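# Refit the end cap onto the spool against the block

## Task

Push the end cap back onto the end of the spool until its flange lies flat against the block, with the cap's four holes aligned over the block's threaded holes closely enough that screws could be driven in. Anything already in place must remain so at the end; the screws stay on the bench, the hex key stays on its stand, and the block is not moved.

## Robot and tools

Robot: two arms, left_arm and right_arm, each ending in the same five-finger right hand (so the hands are not mirror images). A fixed bracket on the wrist, on the little finger's side, can strike things.

Scene frame: origin on z = 0 beneath the midpoint between the two arm bases (the bases sit 0.90 m higher); +x points forward, the way both arms face; +z points up; left_arm is on the +y side. Result positions are in metres, velocities in m/s and rad/s, orientation as end_effector_quat_wxyz.

Hand point: a spot 0.15 m out from the wrist mounting face along the fingers and 0.05 m in front of the palm. Its +z runs along the straight fingers, +y out of the palm, +x across the palm away from the thumb. Straight fingers extend 0.06 to 0.07 m past it along +z, their centre lines 0.06 m behind it along -y. With fingers level, the wrist may hang below the hand point (up to about 0.13 m palm down, 0.25 m palm up) and touch the table first.

Row layout (used by execute_actions and move): 28 numbers, each in [-1, 1], always covering both arms. Order: left dx, dy, dz, rx, ry, rz; left little, ring, middle, index, thumb_bend, thumb_turn; left force_limit, speed; then the same 14 for the right arm. dx..rz are offsets, not poses: they count from that arm's Hand target at the start of the action or move, along that Hand target's own axes. 1.0 equals 0.6 m or 180 degrees; rx, ry, rz form one rotation vector. All six at 0 means no new pose request for that arm. Orientation commands are clipped to within 32 degrees of the measured orientation each step.

Hand numbers are absolute targets, not offsets: fingers and thumb_bend -1 straight, +1 curled; thumb_turn -1 beside the palm, +1 opposite the fingers. force_limit runs linearly from about 0 N at -1 to 10 N at +1 (15 N for the two thumb motors). speed rises from nearly 0 at -1 to full at +0.48 and stays full up to +1. No value means unchanged: to keep a hand as it is, resend the eight numbers from its last executed row (if none yet, its hand_measured plus hand_force_limit and hand_speed). For a gentle grip close at speed -0.94 or lower. With the thumb turned in front, the hand wraps objects about 0.035 to 0.065 m thick; thumb tip and index pad can pinch light items.

execute_actions: actions is a list of actions; each action is up to 15 rows, one per 1/30 s step, the last row held through step 15. Every row counts from the start pose of that action, so repeating an offset moves further. cameras selects images (names: cam_spot_left, cam_spot_right, cam_spot_wide, cam_left_wrist, cam_right_wrist, or ["all"]). An empty actions list returns images and the full readings.

move: target is one row or a list of up to 15 rows; every row's offsets count from the same starting Hand targets. speed is m/s (0.002 to 3.2, default 0.25; turning up to twice that in rad/s), one value or one per target. blend in m rounds corners of a list (0 = stop at each). stop_force in N (4 to 120, one for both arms) ends an arm's path when its wrist sensor feels that much push against its motion; use it slowly (around 0.005 m/s) for touches, and keep hand numbers identical in every target when using it. zero (default true) rezeroes the sensor before the move; blocking=false returns early but cannot combine with stop_force. Paths are straight and do not avoid obstacles; all stop after 10 s. The result adds a move: line such as done, off_target, moving, held or fault, plus limits like paced or held.

wait: seconds from 0 to 3600, sends nothing new. stop: brakes a running move. zoom_image: camera plus region [x0, y0, x1, y1] in pixels, at most 504 by 504, only from the newest images. show_instructions: shows the reference pages. zero_wrist_force: arm is left_arm or right_arm; subtracts the current wrist reading. finished_scene: ends the scene for good (scene 1).

Result lines: Hand target is the last commanded pose after clipping; the hand point often settles a bit short, so send the missing distance as an offset. hand_measured, hand_stopped_by (moving, target, force, stalled, fault) and hand_load_n follow the motor order above; a lost grip shows as hand_load_n near 0. Wrist force and Wrist torque are in the end effector's own axes, force from the surface into the arm, plus a line with the peak since last shown. Joint torques are total drive output, positive toward larger joint positions.

Avoid: dropping parts even a few millimetres, releasing moving parts, fast impacts, hard presses on fixed or heavy items, and any contact between the two arms. Commanding even slightly past a firm contact can trigger a fault stop of 10 seconds (contact torque at a joint limit, or roughly 150 N outside force). Holding loads or straining toward unreachable poses heats motors; a MOTOR HOT line warns, and 85 °C brakes the arm. Keep the wrist away from its first joint's axis, or the arm may swing. Loose objects may occasionally be nudged by outside pushes.

Each tool is called as name([rows], argument=value, ...), one row to a line, values as JSON.

Reference images:

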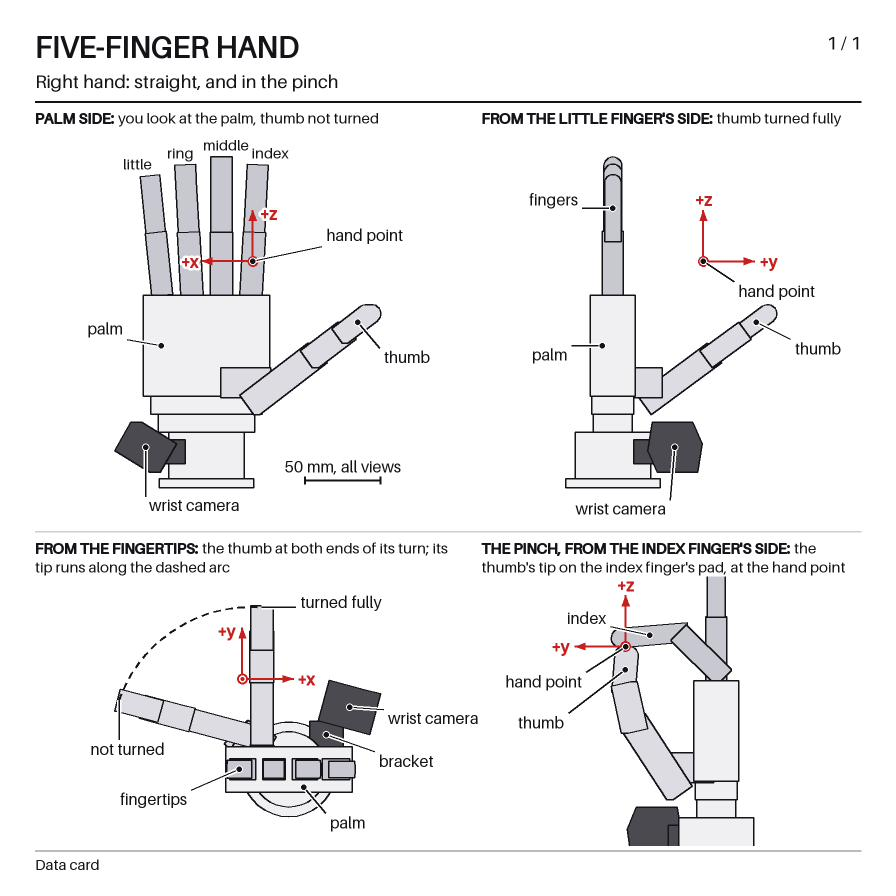

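## Session

execute_actions(actions=[])

Scene clock: 0.00 s.
left_arm: end_effector_position=(+0.4295, +0.6766, +1.1194) hand_measured=(-1.000, -1.000, -1.000, -1.000, -1.000, -1.000) hand_load_n=(+0.0, +0.0, +0.5, +0.0, +0.0, +0.0) hand_stopped_by=(target, target, target, target, target, target) hand_force_limit=0.00 hand_speed=-0.80 end_effector_quat_wxyz=(+0.000, +0.000, +1.000, +0.000) | right_arm: end_effector_position=(+0.4295, -0.4234, +1.1194) hand_measured=(-1.000, -1.000, -1.000, -1.000, -1.000, -1.000) hand_load_n=(+0.0, +0.0, +0.0, +0.0, +0.0, +0.0) hand_stopped_by=(target, target, target, target, target, target) hand_force_limit=0.00 hand_speed=-0.80 end_effector_quat_wxyz=(+0.000, +0.000, +1.000, +0.000)
Joint positions: left_arm=[-0.281 -1.567 2.134 1.004 1.571 -1.851] | right_arm=[-0.28 -1.567 2.134 1.004 1.571 -1.851]
Joint velocities: within noise
Joint torques (N m): no reading
Wrist force (N): no reading
Wrist torque (N m): no reading
Wrist force, peak (N): no reading
Hand target: left_arm +0.4295, +0.6766, +1.1194; +0.000, +0.000, +1.000, +0.000 | right_arm +0.4295, -0.4234, +1.1194; +0.000, +0.000, +1.000, +0.000

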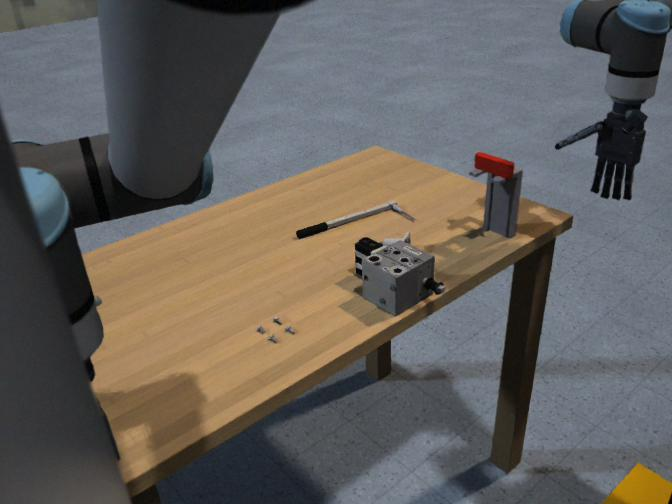

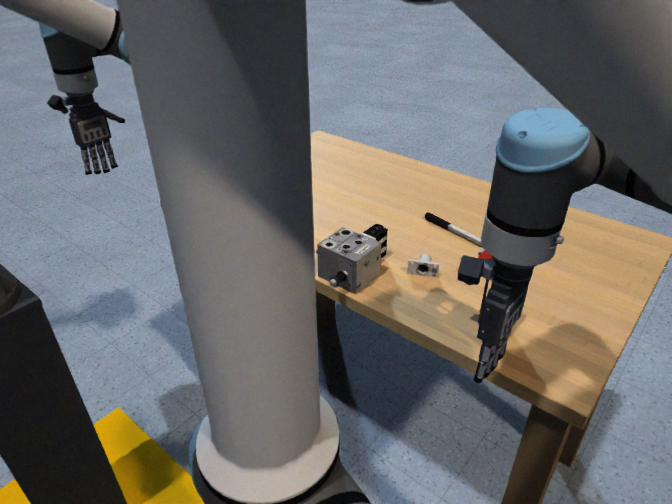

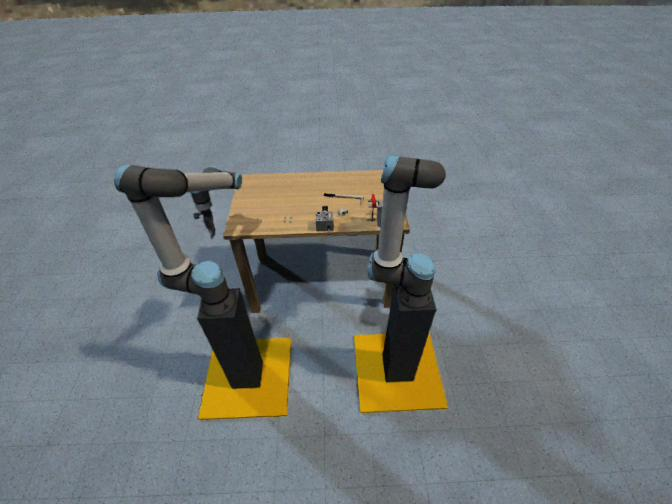

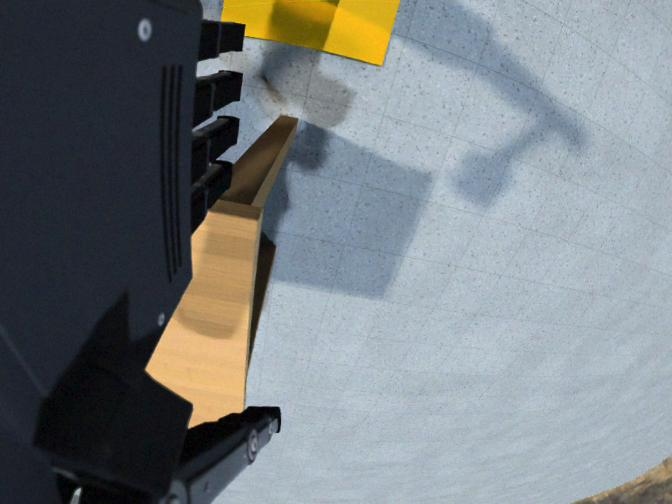

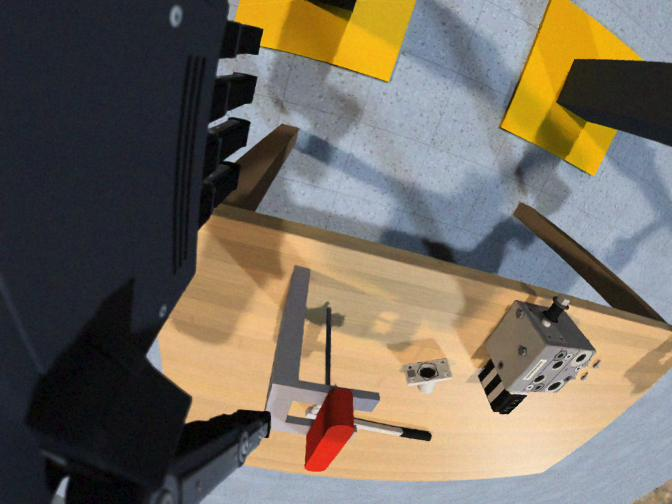

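zoom_image(camera="cam_spot_right", region=[300, 200, 460, 320])

zoom_image(camera="cam_spot_left", region=[330, 200, 470, 320])

zoom_image(camera="cam_right_wrist", region=[390, 270, 620, 440])

Scaled by 3.150 from the camera's image (finer frame: 960x720).

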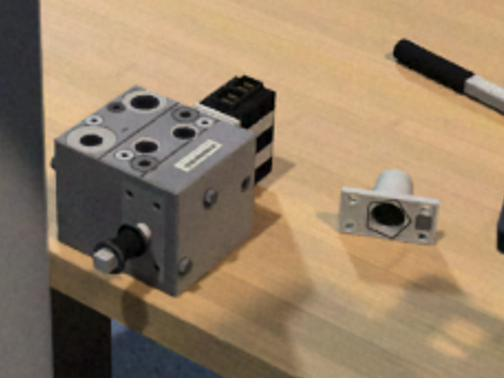

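Scaled by 3.600 from the camera's image (finer frame: 960x720).

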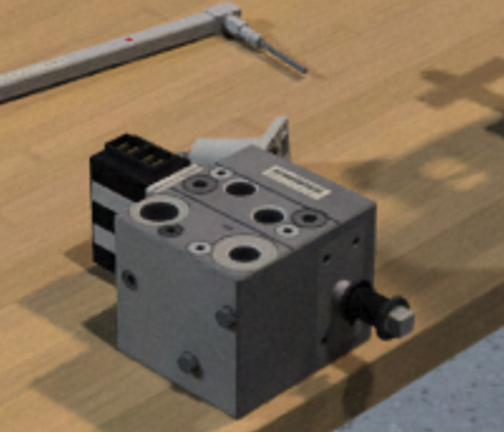

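Scaled by 2.191 from the camera's image (finer frame: 960x720).

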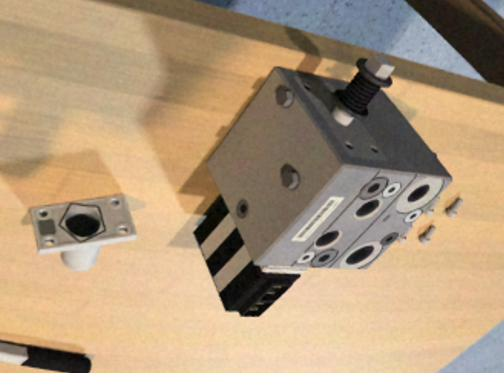

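move([
  [0,0,0,0,0,0,-1,-1,-1,-1,-1,-1,0,-0.8,0,0.343,0,0,0,0,-1,-1,-1,-1,-1,-1,0,-0.8],
  [0,0,0,0,0,0,-1,-1,-1,-1,-1,-1,0,-0.8,-0.3,0.343,0.05,0,0,0,-1,-1,-1,-1,-1,-1,0,-0.8],
], speed=0.25, blend=0.03, cameras=["all"])

Scene clock: 31.03 s.
left_arm: end_effector_position=(+0.4295, +0.6766, +1.1194) hand_measured=(-1.000, -1.000, -1.000, -1.000, -1.000, -1.000) hand_load_n=(+0.0, +0.0, +0.0, +0.0, +0.0, +0.0) hand_stopped_by=(target, target, target, target, target, target) hand_force_limit=0.00 hand_speed=-0.80 end_effector_quat_wxyz=(+0.000, +0.000, +1.000, +0.000) | right_arm: end_effector_position=(+0.6094, -0.2177, +1.0894) hand_measured=(-1.000, -1.000, -1.000, -1.000, -1.000, -1.000) hand_load_n=(+0.0, +0.0, +0.0, +0.0, +0.0, +0.0) hand_stopped_by=(target, target, target, target, target, target) hand_force_limit=0.00 hand_speed=-0.80 end_effector_quat_wxyz=(+0.000, +0.000, +1.000, +0.000)
Joint positions: left_arm=[-0.281 -1.567 2.134 1.004 1.571 -1.851] | right_arm=[0.164 -1.166 1.693 1.044 1.571 -1.407]
Joint torques (N m): left_arm=[-0.62 -36.76 -34.14 4.26 -0.22 -0.11] | right_arm=[5.53 -51.65 -42.28 0.5 -0.37 3]
Wrist force (N): left_arm=[0.1 0.4 0.1] | right_arm=[-0.2 0.1 -0.1]
Wrist torque (N m): left_arm=[0.06 -0.01 0.02] | right_arm=[-0.02 0.06 0.04]
Wrist force, peak (N): left_arm=[-0.3 0.9 -0.2] | right_arm=[-2.9 -0.1 0.4]
Hand target: left_arm +0.4295, +0.6766, +1.1194; +0.000, +0.000, +1.000, +0.000 | right_arm +0.6095, -0.2176, +1.0894; +0.000, +0.000, +1.000, +0.000
Off the commanded pose: left_arm 0.000 m, 0 deg | right_arm 0.000 m, 0 deg.
move: done
cam_right_wrist: T_world_to_cam=[[-0.2917, 0.95647, 0.00906, 0.37819], [0.82467, 0.24668, 0.50899, -1.0062], [0.4846, 0.15595, -0.86072, 0.79306]] pos_world=[0.55578, -0.23719, 1.19132]

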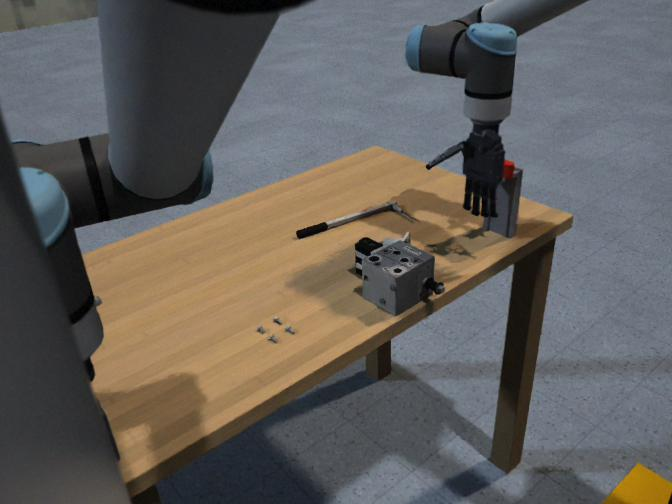

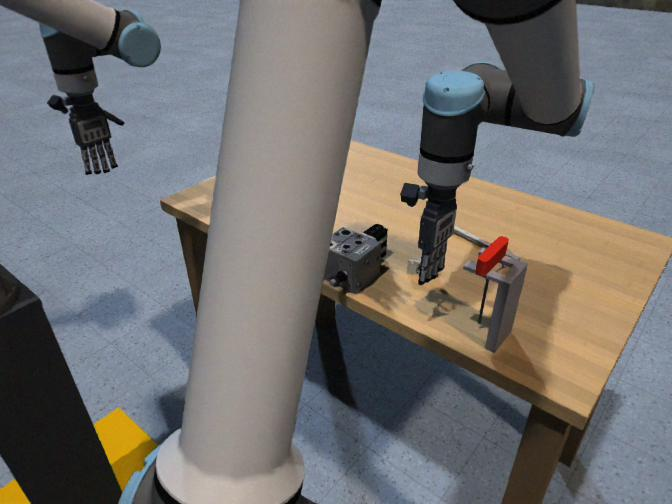

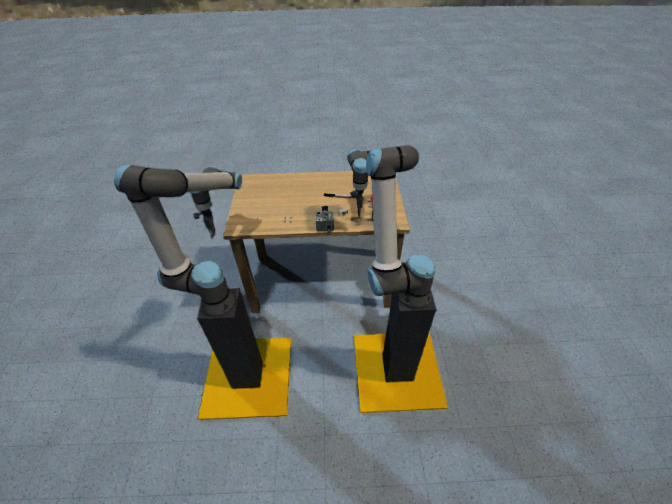

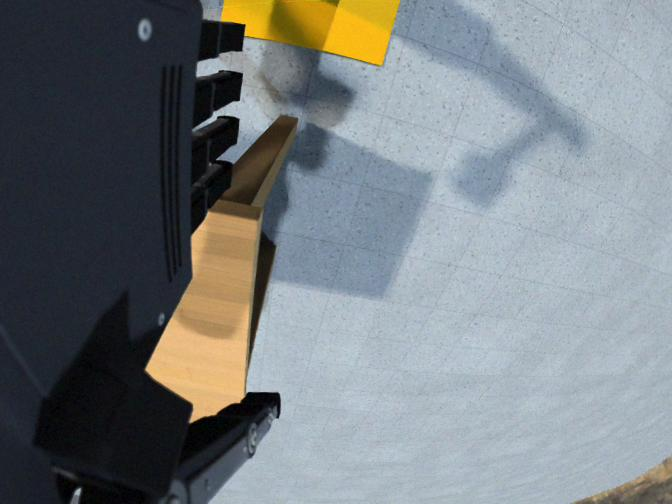

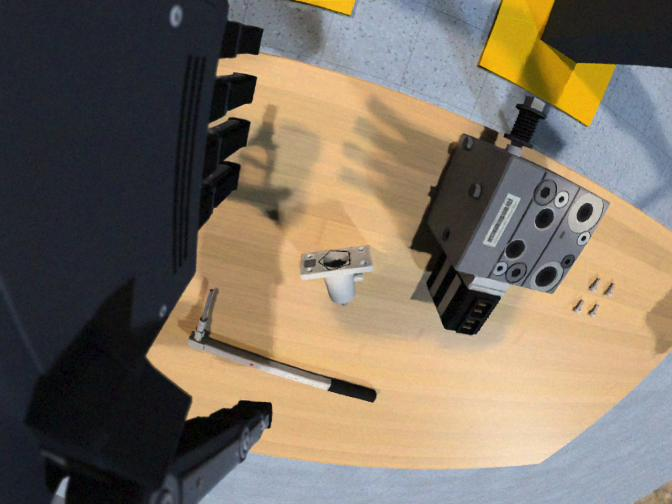

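zoom_image(camera="cam_right_wrist", region=[280, 210, 400, 330])

zoom_image(camera="cam_right_wrist", region=[400, 80, 640, 350])

Scaled by 4.200 from the camera's image (finer frame: 960x720).

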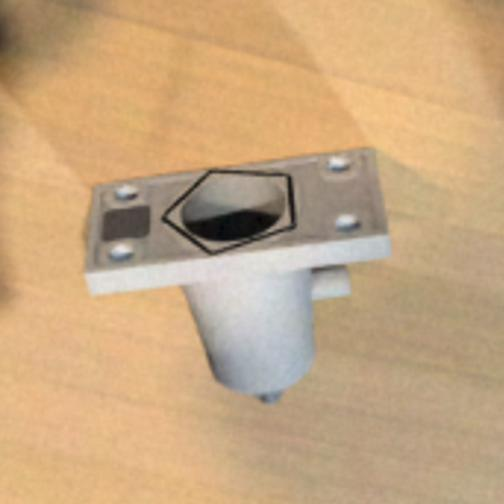

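Scaled by 1.867 from the camera's image (finer frame: 960x720).

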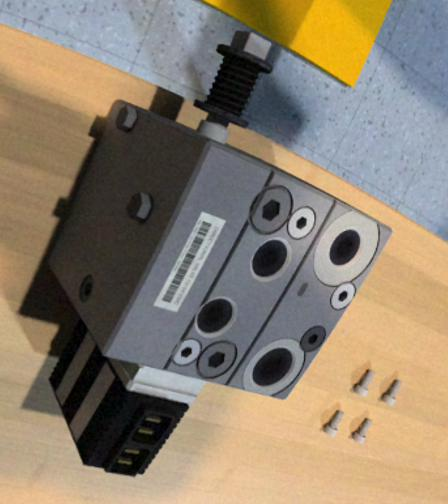

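move([
  [0,0,0,0,0,0,-1,-1,-1,-1,-1,-1,0,-0.8,0.3175,0,0,0,0,0,-1,-1,-1,-1,-1,-1,0,-0.8],
  [0,0,0,0,0,0,-1,-1,-1,-1,-1,-1,0,-0.8,0.3175,0.193,0.149,0,-0.222,0,-1,-1,-1,-1,-1,-1,0,-0.8],
], speed=0.25, blend=0.03, cameras=["cam_right_wrist", "cam_spot_left"])

Scene clock: 40.47 s.
left_arm: end_effector_position=(+0.4295, +0.6766, +1.1194) hand_measured=(-1.000, -1.000, -1.000, -1.000, -1.000, -1.000) hand_load_n=(+0.0, +0.0, +0.0, +0.0, +0.0, +0.0) hand_stopped_by=(target, target, target, target, target, target) hand_force_limit=0.00 hand_speed=-0.80 end_effector_quat_wxyz=(+0.000, +0.000, +1.000, +0.000) | right_arm: end_effector_position=(+0.4189, -0.1019, +0.9999) hand_measured=(-1.000, -1.000, -1.000, -1.000, -1.000, -1.000) hand_load_n=(+0.0, +0.0, +0.0, +0.0, +0.0, +0.0) hand_stopped_by=(target, target, target, target, target, target) hand_force_limit=0.00 hand_speed=-0.80 end_effector_quat_wxyz=(+0.342, +0.000, +0.940, +0.000)
Joint positions: left_arm=[-0.281 -1.567 2.134 1.004 1.571 -1.851] | right_arm=[0.648 -1.352 2.197 0.138 1.969 -1.045]
Joint torques (N m): left_arm=[-1.27 -35.71 -32.31 4.22 -0.24 -0.33] | right_arm=[6.78 -34.06 -39.93 -1.21 1.84 -3.91]
Wrist force (N): left_arm=[-0.2 0.5 0.0] | right_arm=[0.4 -0.2 -0.1]
Wrist torque (N m): left_arm=[0.08 0.04 0.01] | right_arm=[-0.08 -0.02 0.16]
Wrist force, peak (N): left_arm=[0.2 1.0 -0.1] | right_arm=[-2.8 0.1 0.0]
Hand target: left_arm +0.4295, +0.6766, +1.1194; +0.000, +0.000, +1.000, +0.000 | right_arm +0.4190, -0.1018, +1.0000; +0.342, +0.000, +0.940, +0.000
Off the commanded pose: left_arm 0.000 m, 0 deg | right_arm 0.000 m, 0 deg.
move: done
cam_right_wrist: T_world_to_cam=[[-0.22943, 0.95647, -0.18036, 0.37603], [0.30534, 0.24668, 0.91974, -1.02537], [0.92419, 0.15594, -0.34864, 0.09406]] pos_world=[0.31243, -0.12139, 1.04369]
Images, in order (width x height): cam_spot_left 672x504, cam_right_wrist 672x504.

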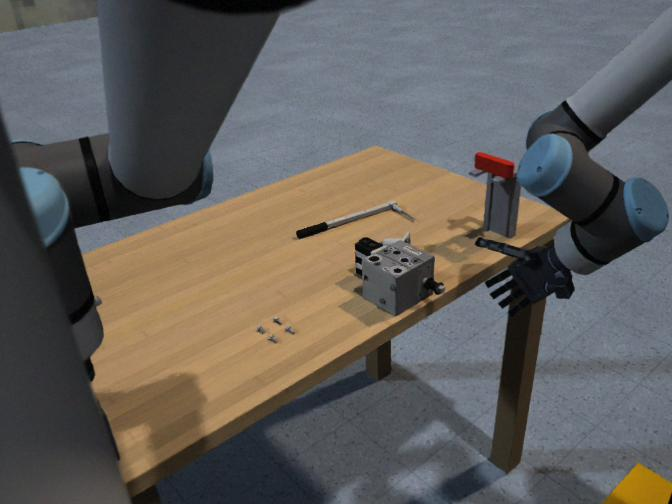

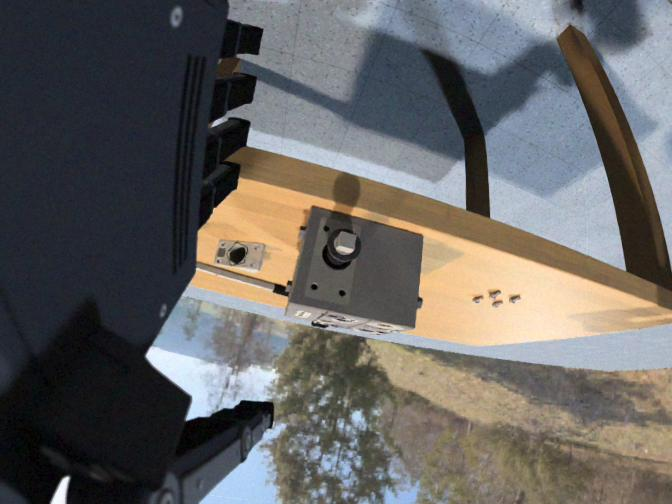

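zoom_image(camera="cam_right_wrist", region=[280, 190, 430, 340])

zoom_image(camera="cam_right_wrist", region=[200, 220, 290, 290])

Scaled by 3.360 from the camera's image (finer frame: 960x720).

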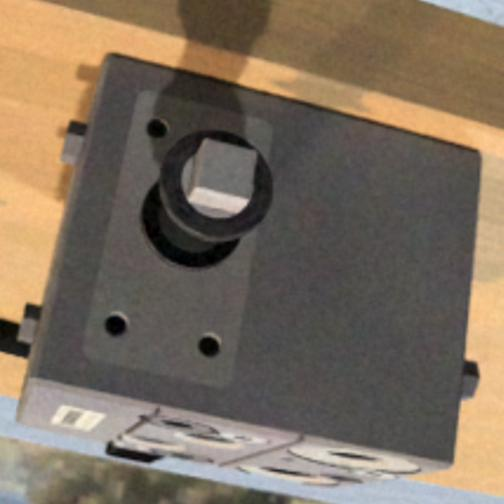

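Scaled by 5.600 from the camera's image (finer frame: 960x720).

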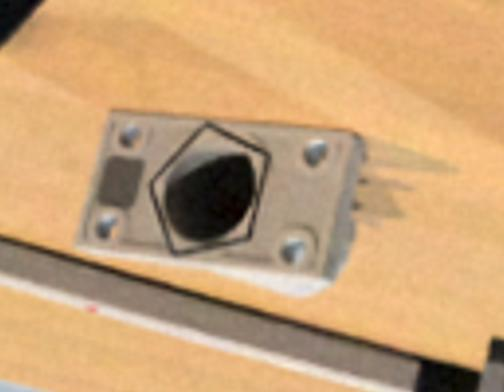

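move(target=[0,0,0,0,0,0,-1,-1,-1,-1,-1,-1,0,-0.8,0.1,-0.05,-0.1,0,0,0,0.9,0.9,0,0,-0.8,1,0,0], cameras=["cam_right_wrist", "cam_spot_left", "cam_spot_right"])

Scene clock: 106.13 s.
left_arm: end_effector_position=(+0.4295, +0.6766, +1.1194) hand_measured=(-1.000, -1.000, -1.000, -1.000, -1.000, -1.000) hand_load_n=(+0.0, +0.0, +0.0, +0.0, +0.0, +0.0) hand_stopped_by=(target, target, target, target, target, target) hand_force_limit=0.00 hand_speed=-0.80 end_effector_quat_wxyz=(+0.000, +0.000, +1.000, +0.000) | right_arm: end_effector_position=(+0.3345, -0.1318, +1.0075) hand_measured=(+0.900, +0.900, +0.000, +0.000, -0.800, +1.000) hand_load_n=(+0.0, +0.0, +0.0, +0.0, +0.0, -0.5) hand_stopped_by=(target, target, target, target, target, target) hand_force_limit=0.00 hand_speed=0.00 end_effector_quat_wxyz=(+0.342, +0.000, +0.940, +0.000)
Joint positions: left_arm=[-0.281 -1.567 2.134 1.004 1.571 -1.851] | right_arm=[0.729 -1.454 2.315 0.152 2.013 -0.97]
Joint torques (N m): left_arm=[-1.96 -36.67 -32.92 4.62 -0.63 -0.14] | right_arm=[2.88 -39.57 -18.15 -0.8 -1.76 -3.22]
Wrist force (N): left_arm=[0.1 0.7 0.0] | right_arm=[0.5 -0.2 -0.2]
Wrist torque (N m): left_arm=[0.10 0.00 0.03] | right_arm=[-0.01 -0.05 0.15]
Wrist force, peak (N): left_arm=[-0.4 0.8 0.0] | right_arm=[1.8 -1.0 -2.1]
Hand target: left_arm +0.4295, +0.6766, +1.1194; +0.000, +0.000, +1.000, +0.000 | right_arm +0.3345, -0.1318, +1.0074; +0.342, +0.000, +0.940, +0.000
Off the commanded pose: left_arm 0.000 m, 0 deg | right_arm 0.000 m, 0 deg.
move: done
cam_right_wrist: T_world_to_cam=[[-0.22935, 0.95649, -0.18037, 0.3867], [0.30506, 0.24661, 0.91985, -0.99916], [0.9243, 0.15594, -0.34835, 0.17902]] pos_world=[0.22803, -0.15139, 1.05119]
Images, in order (width x height): cam_spot_left 672x504, cam_spot_right 672x504, cam_right_wrist 672x504.

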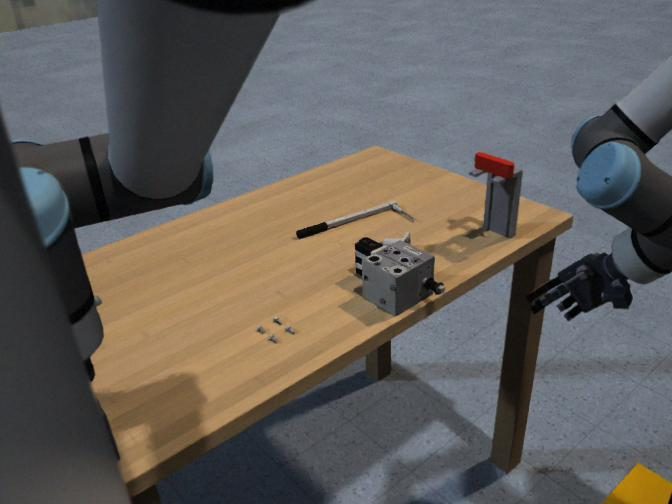

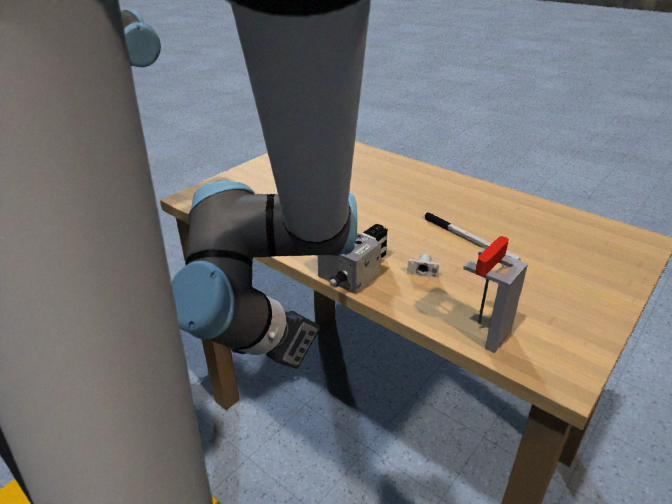

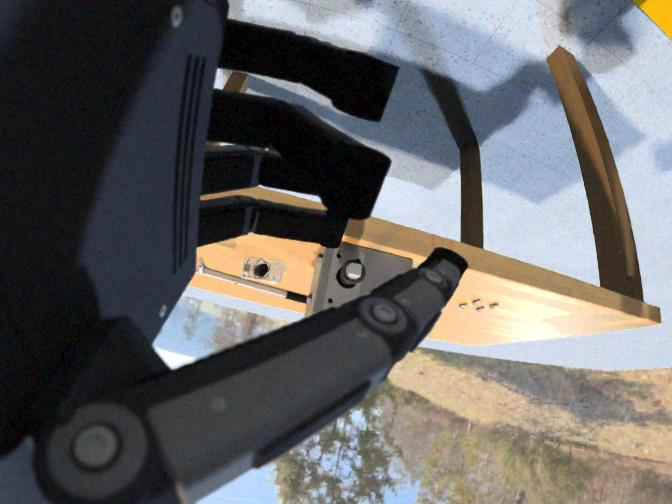

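move(target=[0,0,0,0,0,0,-1,-1,-1,-1,-1,-1,0,-0.8,-0.4395,-0.197,-0.224,0,0.2222,0,-1,-1,0,0,-1,1,0,0], speed=0.3)

move([
  [0,0,0,0,0,0,-1,-1,-1,-1,-1,-1,0,-0.8,-0.25,0,0,0,0,0.428,-1,-1,0,0,-1,1,0,0],
  [0,0,0,0,0,0,-1,-1,-1,-1,-1,-1,0,-0.8,-0.468,0.12,0.133,0.1497,0.5,0.729,-1,-1,0,0,-1,1,0,0],
], speed=0.3, blend=0.05, cameras=["all"])

Scene clock: 138.43 s.
left_arm: end_effector_position=(+0.4295, +0.6766, +1.1194) hand_measured=(-1.000, -1.000, -1.000, -1.000, -1.000, -1.000) hand_load_n=(+0.0, +0.0, +0.0, +0.0, +0.0, +0.0) hand_stopped_by=(target, target, target, target, target, target) hand_force_limit=0.00 hand_speed=-0.80 end_effector_quat_wxyz=(+0.000, +0.000, +1.000, +0.000) | right_arm: end_effector_position=(+0.4502, -0.2500, +1.2797) hand_measured=(-1.000, -1.000, +0.000, +0.000, -1.000, +1.000) hand_load_n=(+0.0, +0.0, +0.0, +0.0, -0.5, +0.5) hand_stopped_by=(target, target, target, target, target, target) hand_force_limit=0.00 hand_speed=0.00 end_effector_quat_wxyz=(+0.000, +0.000, +1.000, +0.000)
Joint positions: left_arm=[-0.281 -1.567 2.134 1.004 1.571 -1.851] | right_arm=[0.151 -1.541 1.8 1.313 1.571 -1.42]
Joint torques (N m): left_arm=[-2.14 -34.52 -32.44 4.04 -0.71 -0.21] | right_arm=[-12.83 -31.4 -51.39 7.44 1.02 0.54]
Wrist force (N): left_arm=[0.1 0.6 -0.1] | right_arm=[-0.2 0.1 0.8]
Wrist torque (N m): left_arm=[0.09 -0.01 0.03] | right_arm=[-0.06 0.00 -0.11]
Wrist force, peak (N): left_arm=[0.1 0.8 0.4] | right_arm=[2.8 0.4 1.7]
Hand target: left_arm +0.4295, +0.6766, +1.1194; +0.000, +0.000, +1.000, +0.000 | right_arm +0.4503, -0.2500, +1.2798; +0.000, +0.000, +1.000, +0.000
Off the commanded pose: left_arm 0.000 m, 0 deg | right_arm 0.000 m, 0 deg.
move: done

Scene clock: 144.17 s.
left_arm: end_effector_position=(+0.4295, +0.6766, +1.1194) hand_measured=(-1.000, -1.000, -1.000, -1.000, -1.000, -1.000) hand_load_n=(+0.0, +0.0, +0.0, +0.0, +0.0, +0.0) hand_stopped_by=(target, target, target, target, target, target) hand_force_limit=0.00 hand_speed=-0.80 end_effector_quat_wxyz=(+0.000, +0.000, +1.000, +0.000) | right_arm: end_effector_position=(+0.7310, -0.1781, +1.1998) hand_measured=(-1.000, -1.000, +0.000, +0.000, -1.000, +1.000) hand_load_n=(+0.0, +0.0, +0.0, +0.0, +0.5, +0.0) hand_stopped_by=(target, target, target, target, target, target) hand_force_limit=0.00 hand_speed=0.00 end_effector_quat_wxyz=(-0.550, +0.802, +0.161, -0.165)
Joint positions: left_arm=[-0.281 -1.567 2.134 1.004 1.571 -1.851] | right_arm=[0.012 -0.773 1.243 2.007 0.583 0.673]
Joint torques (N m): left_arm=[-2.12 -36.14 -33.14 4.23 -0.88 -0.01] | right_arm=[10.68 -90.57 -50.29 0.2 -2.97 -3.68]
Wrist force (N): left_arm=[0.0 0.6 0.3] | right_arm=[1.1 1.5 0.4]
Wrist torque (N m): left_arm=[0.07 -0.01 0.03] | right_arm=[0.25 -0.14 0.28]
Wrist force, peak (N): left_arm=[0.1 0.9 -0.4] | right_arm=[1.6 2.4 0.6]
Hand target: left_arm +0.4295, +0.6766, +1.1194; +0.000, +0.000, +1.000, +0.000 | right_arm +0.7310, -0.1780, +1.1998; -0.550, +0.802, +0.162, -0.165
Off the commanded pose: left_arm 0.000 m, 0 deg | right_arm 0.000 m, 0 deg.
move: done
cam_right_wrist: T_world_to_cam=[[0.33858, -0.2061, -0.91809, 0.81942], [-0.49212, -0.87042, 0.01391, 0.18508], [-0.80198, 0.4471, -0.39613, 1.25793]] pos_world=[0.82248, -0.23245, 1.24803]

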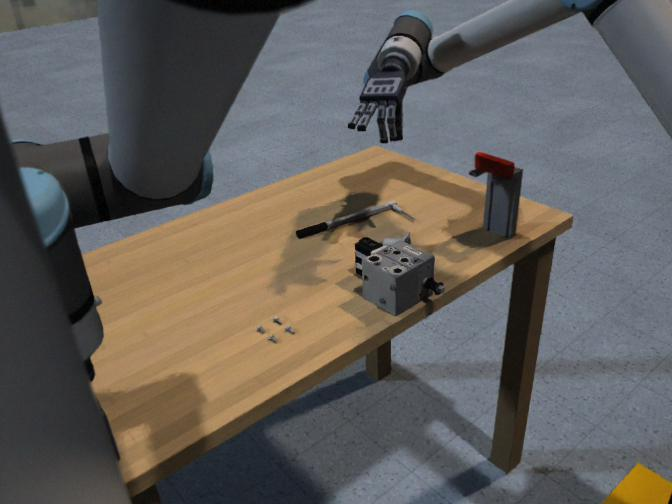

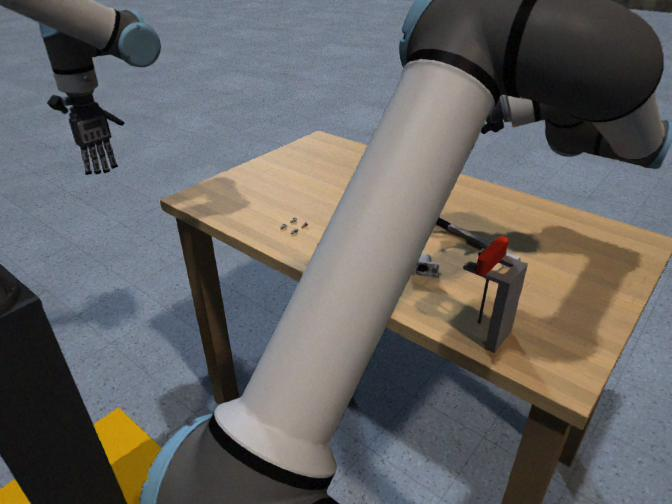

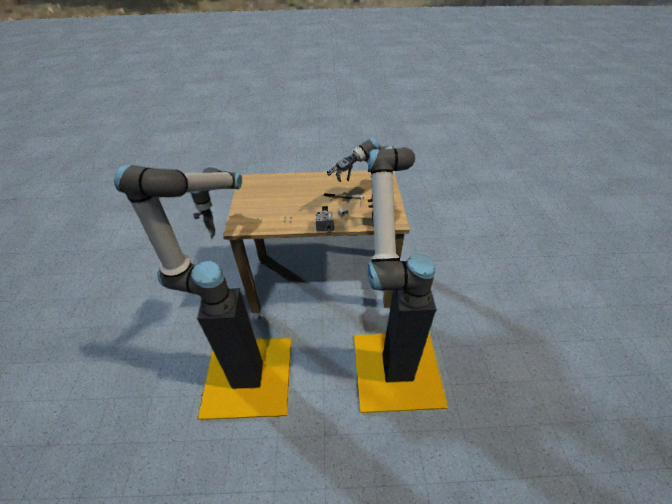

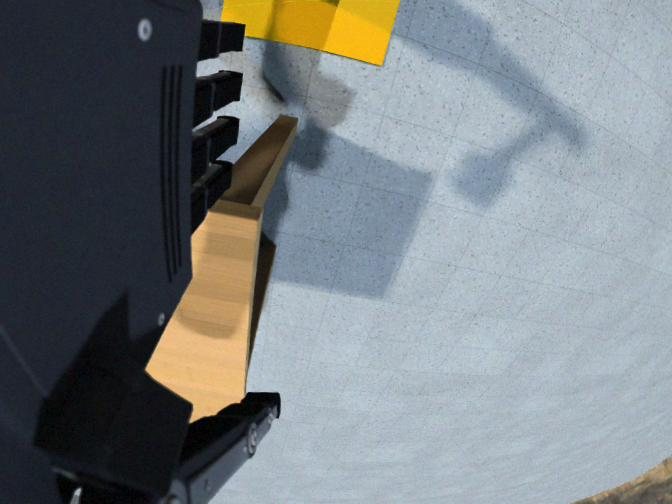

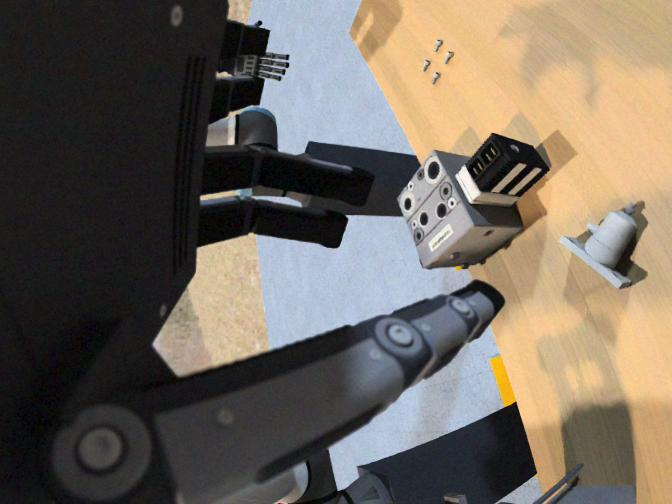

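zoom_image(camera="cam_right_wrist", region=[540, 180, 672, 300])

zoom_image(camera="cam_spot_right", region=[380, 220, 480, 300])

zoom_image(camera="cam_spot_left", region=[350, 200, 450, 280])

Scaled by 3.818 from the camera's image (finer frame: 960x720).

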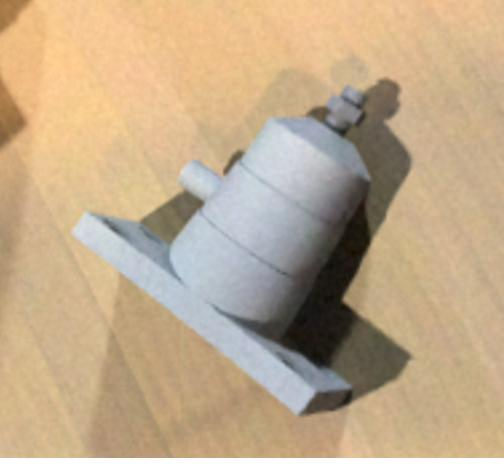

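Scaled by 5.040 from the camera's image (finer frame: 960x720).

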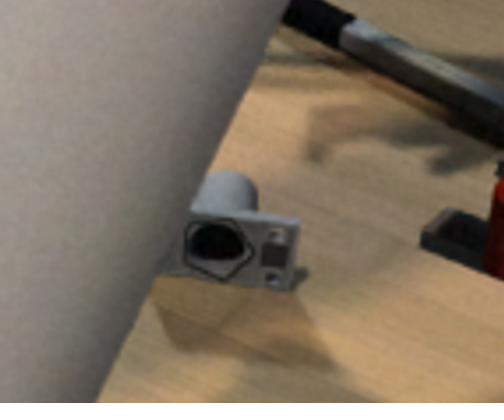

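Scaled by 5.040 from the camera's image (finer frame: 960x720).

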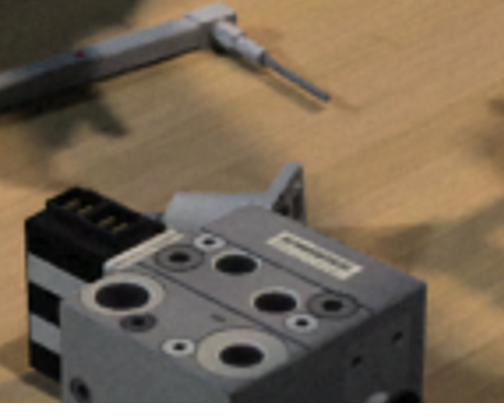

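move(target=[0,0,0,0,0,0,-1,-1,-1,-1,-1,-1,0,-0.8,0.0232,0.2496,0.0908,0,0,0,-1,-1,0,0,-1,1,0,0], speed=0.2, cameras=["cam_right_wrist", "cam_spot_left", "cam_spot_right"])

zoom_image(camera="cam_right_wrist", region=[320, 160, 560, 340])

Scene clock: 171.03 s.
left_arm: end_effector_position=(+0.4295, +0.6766, +1.1194) hand_measured=(-1.000, -1.000, -1.000, -1.000, -1.000, -1.000) hand_load_n=(+0.0, +0.0, +0.0, +0.0, +0.0, +0.0) hand_stopped_by=(target, target, target, target, target, target) hand_force_limit=0.00 hand_speed=-0.80 end_effector_quat_wxyz=(+0.000, +0.000, +1.000, +0.000) | right_arm: end_effector_position=(+0.7309, -0.1779, +1.0400) hand_measured=(-1.000, -1.000, +0.000, +0.000, -1.000, +1.000) hand_load_n=(+0.0, +0.0, +0.0, +0.0, +0.0, +0.0) hand_stopped_by=(target, target, target, target, target, target) hand_force_limit=0.00 hand_speed=0.00 end_effector_quat_wxyz=(-0.550, +0.802, +0.162, -0.165)
Joint positions: left_arm=[-0.281 -1.567 2.134 1.004 1.571 -1.851] | right_arm=[0.012 -0.627 1.285 1.817 0.583 0.673]
Joint torques (N m): left_arm=[-2.8 -36.09 -32.74 4.56 -0.56 -0.35] | right_arm=[10.13 -84.73 -44.76 4.87 -3.65 3.28]
Wrist force (N): left_arm=[-0.2 0.6 -0.1] | right_arm=[0.4 1.8 0.9]
Wrist torque (N m): left_arm=[0.10 0.04 0.01] | right_arm=[0.32 -0.03 0.24]
Wrist force, peak (N): left_arm=[0.1 0.8 -0.5] | right_arm=[0.8 3.5 1.4]
Hand target: left_arm +0.4295, +0.6766, +1.1194; +0.000, +0.000, +1.000, +0.000 | right_arm +0.7310, -0.1779, +1.0399; -0.550, +0.802, +0.162, -0.165
Off the commanded pose: left_arm 0.000 m, 0 deg | right_arm 0.000 m, 0 deg.
move: done
cam_right_wrist: T_world_to_cam=[[0.33876, -0.20598, -0.91805, 0.67264], [-0.49217, -0.87039, 0.01368, 0.1878], [-0.80188, 0.4472, -0.39623, 1.19446]] pos_world=[0.82238, -0.23215, 1.08823]
Images, in order (width x height): cam_spot_left 672x504, cam_spot_right 672x504, cam_right_wrist 672x504.

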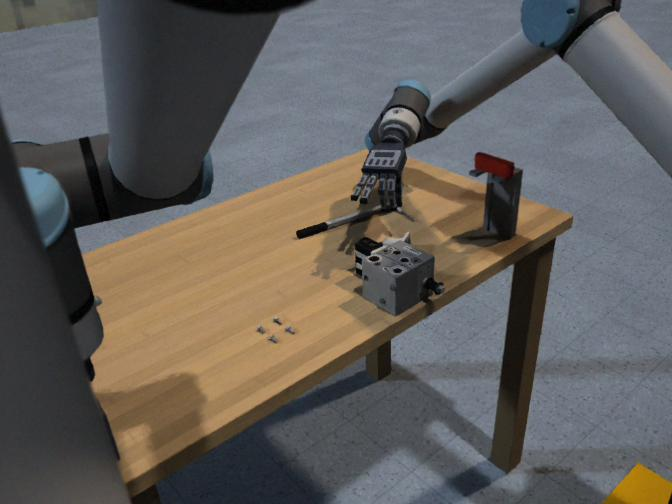

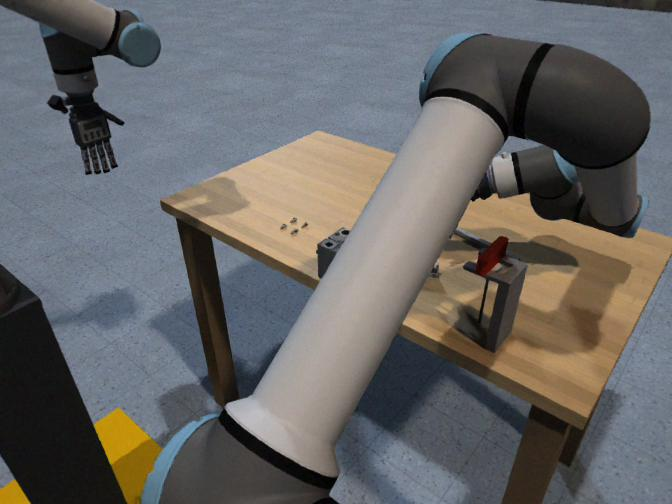

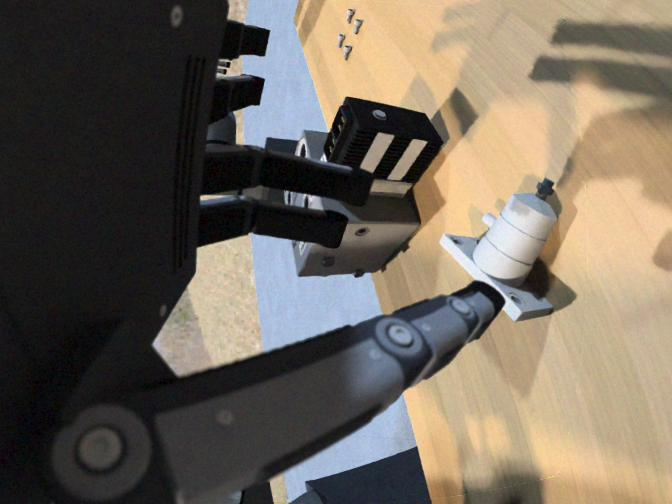

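Scaled by 2.100 from the camera's image (finer frame: 960x720).

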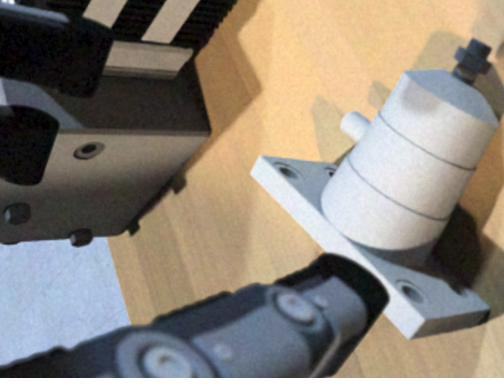

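zoom_image(camera="cam_right_wrist", region=[190, 140, 400, 270])

zoom_image(camera="cam_spot_left", region=[330, 130, 450, 250])

Scaled by 2.400 from the camera's image (finer frame: 960x720).

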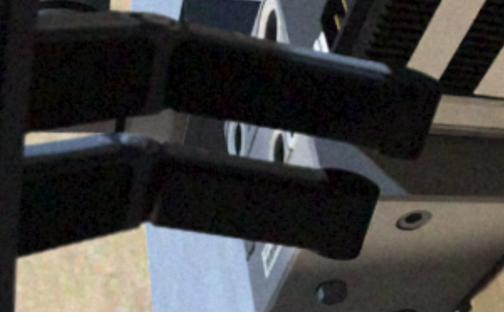

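Scaled by 4.200 from the camera's image (finer frame: 960x720).

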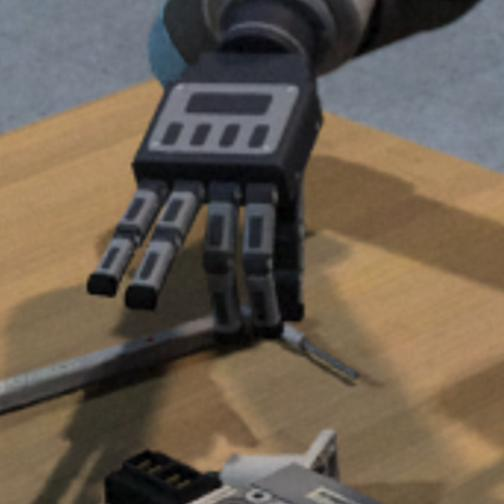

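move(target=[0,0,0,0,0,0,-1,-1,-1,-1,-1,-1,0,-0.8,-0.0038,0.0987,0.038,0,0,0,0,0,0,0,-1,1,0,0], speed=0.1, cameras=["cam_right_wrist", "cam_spot_left", "cam_spot_right"])

zoom_image(camera="cam_right_wrist", region=[270, 130, 510, 330])

zoom_image(camera="cam_spot_left", region=[330, 150, 450, 270])

Scene clock: 196.60 s.
left_arm: end_effector_position=(+0.4295, +0.6766, +1.1194) hand_measured=(-1.000, -1.000, -1.000, -1.000, -1.000, -1.000) hand_load_n=(+0.0, +0.0, +0.5, +0.0, +0.0, +0.0) hand_stopped_by=(target, target, target, target, target, target) hand_force_limit=0.00 hand_speed=-0.80 end_effector_quat_wxyz=(+0.000, +0.000, +1.000, +0.000) | right_arm: end_effector_position=(+0.7234, -0.1803, +0.9768) hand_measured=(+0.000, +0.000, +0.000, +0.000, -1.000, +1.000) hand_load_n=(+0.0, +0.0, +0.0, +0.0, -0.5, +0.0) hand_stopped_by=(target, target, target, target, target, target) hand_force_limit=0.00 hand_speed=0.00 end_effector_quat_wxyz=(-0.550, +0.802, +0.162, -0.165)
Joint positions: left_arm=[-0.281 -1.567 2.134 1.004 1.571 -1.851] | right_arm=[0.009 -0.568 1.305 1.743 0.585 0.67]
Joint torques (N m): left_arm=[-4.14 -33.97 -32.55 4.53 -0.78 -0.43] | right_arm=[-9.38 -99.47 -41.61 6.36 -0.62 -1.41]
Wrist force (N): left_arm=[0.1 0.3 -0.1] | right_arm=[0.8 1.8 0.1]
Wrist torque (N m): left_arm=[0.06 -0.01 0.02] | right_arm=[0.35 -0.05 0.27]
Wrist force, peak (N): left_arm=[0.7 0.7 0.2] | right_arm=[0.6 3.2 0.5]
Hand target: left_arm +0.4295, +0.6766, +1.1194; +0.000, +0.000, +1.000, +0.000 | right_arm +0.7235, -0.1802, +0.9769; -0.550, +0.802, +0.162, -0.165
Off the commanded pose: left_arm 0.000 m, 0 deg | right_arm 0.000 m, 0 deg.
move: done
cam_right_wrist: T_world_to_cam=[[0.33868, -0.20594, -0.91809, 0.61678], [-0.49217, -0.87039, 0.01368, 0.18288], [-0.80191, 0.44722, -0.39615, 1.16442]] pos_world=[0.81488, -0.23455, 1.02503]
Images, in order (width x height): cam_spot_left 672x504, cam_spot_right 672x504, cam_right_wrist 672x504.

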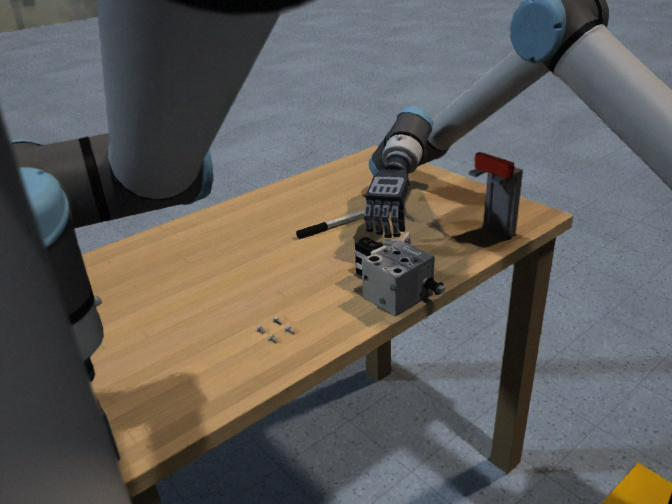

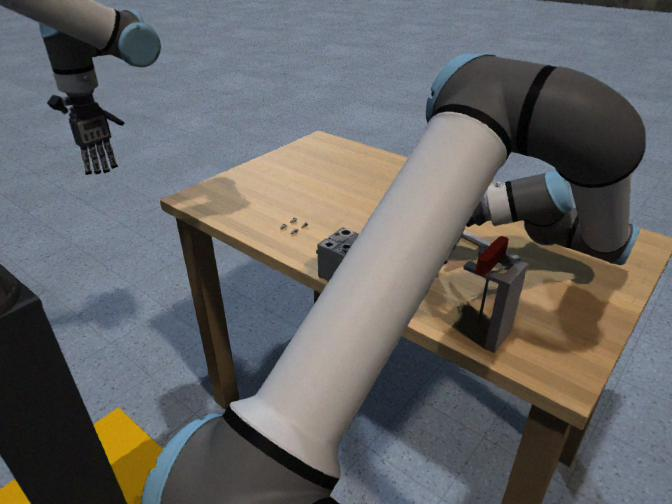

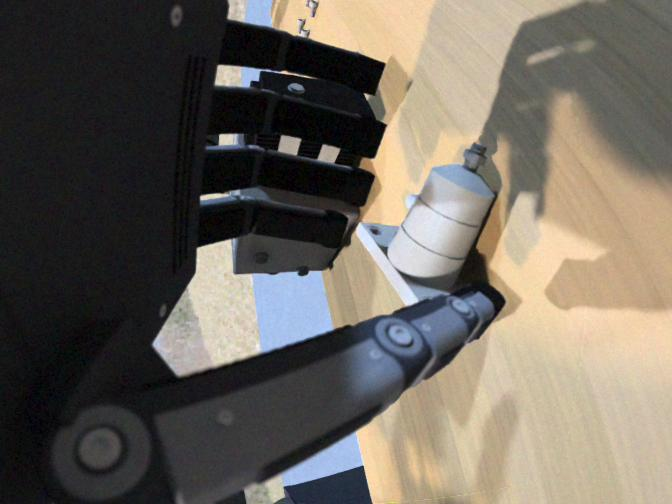

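Scaled by 2.100 from the camera's image (finer frame: 960x720).

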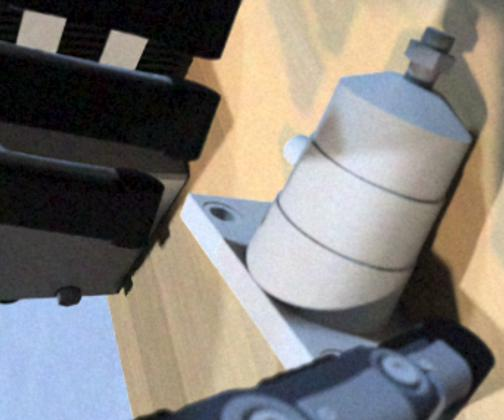

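Scaled by 4.200 from the camera's image (finer frame: 960x720).

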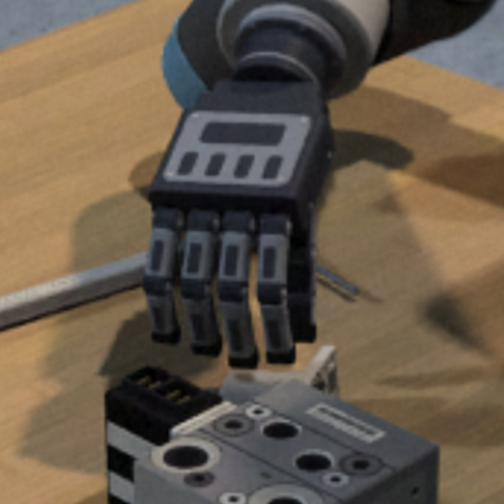

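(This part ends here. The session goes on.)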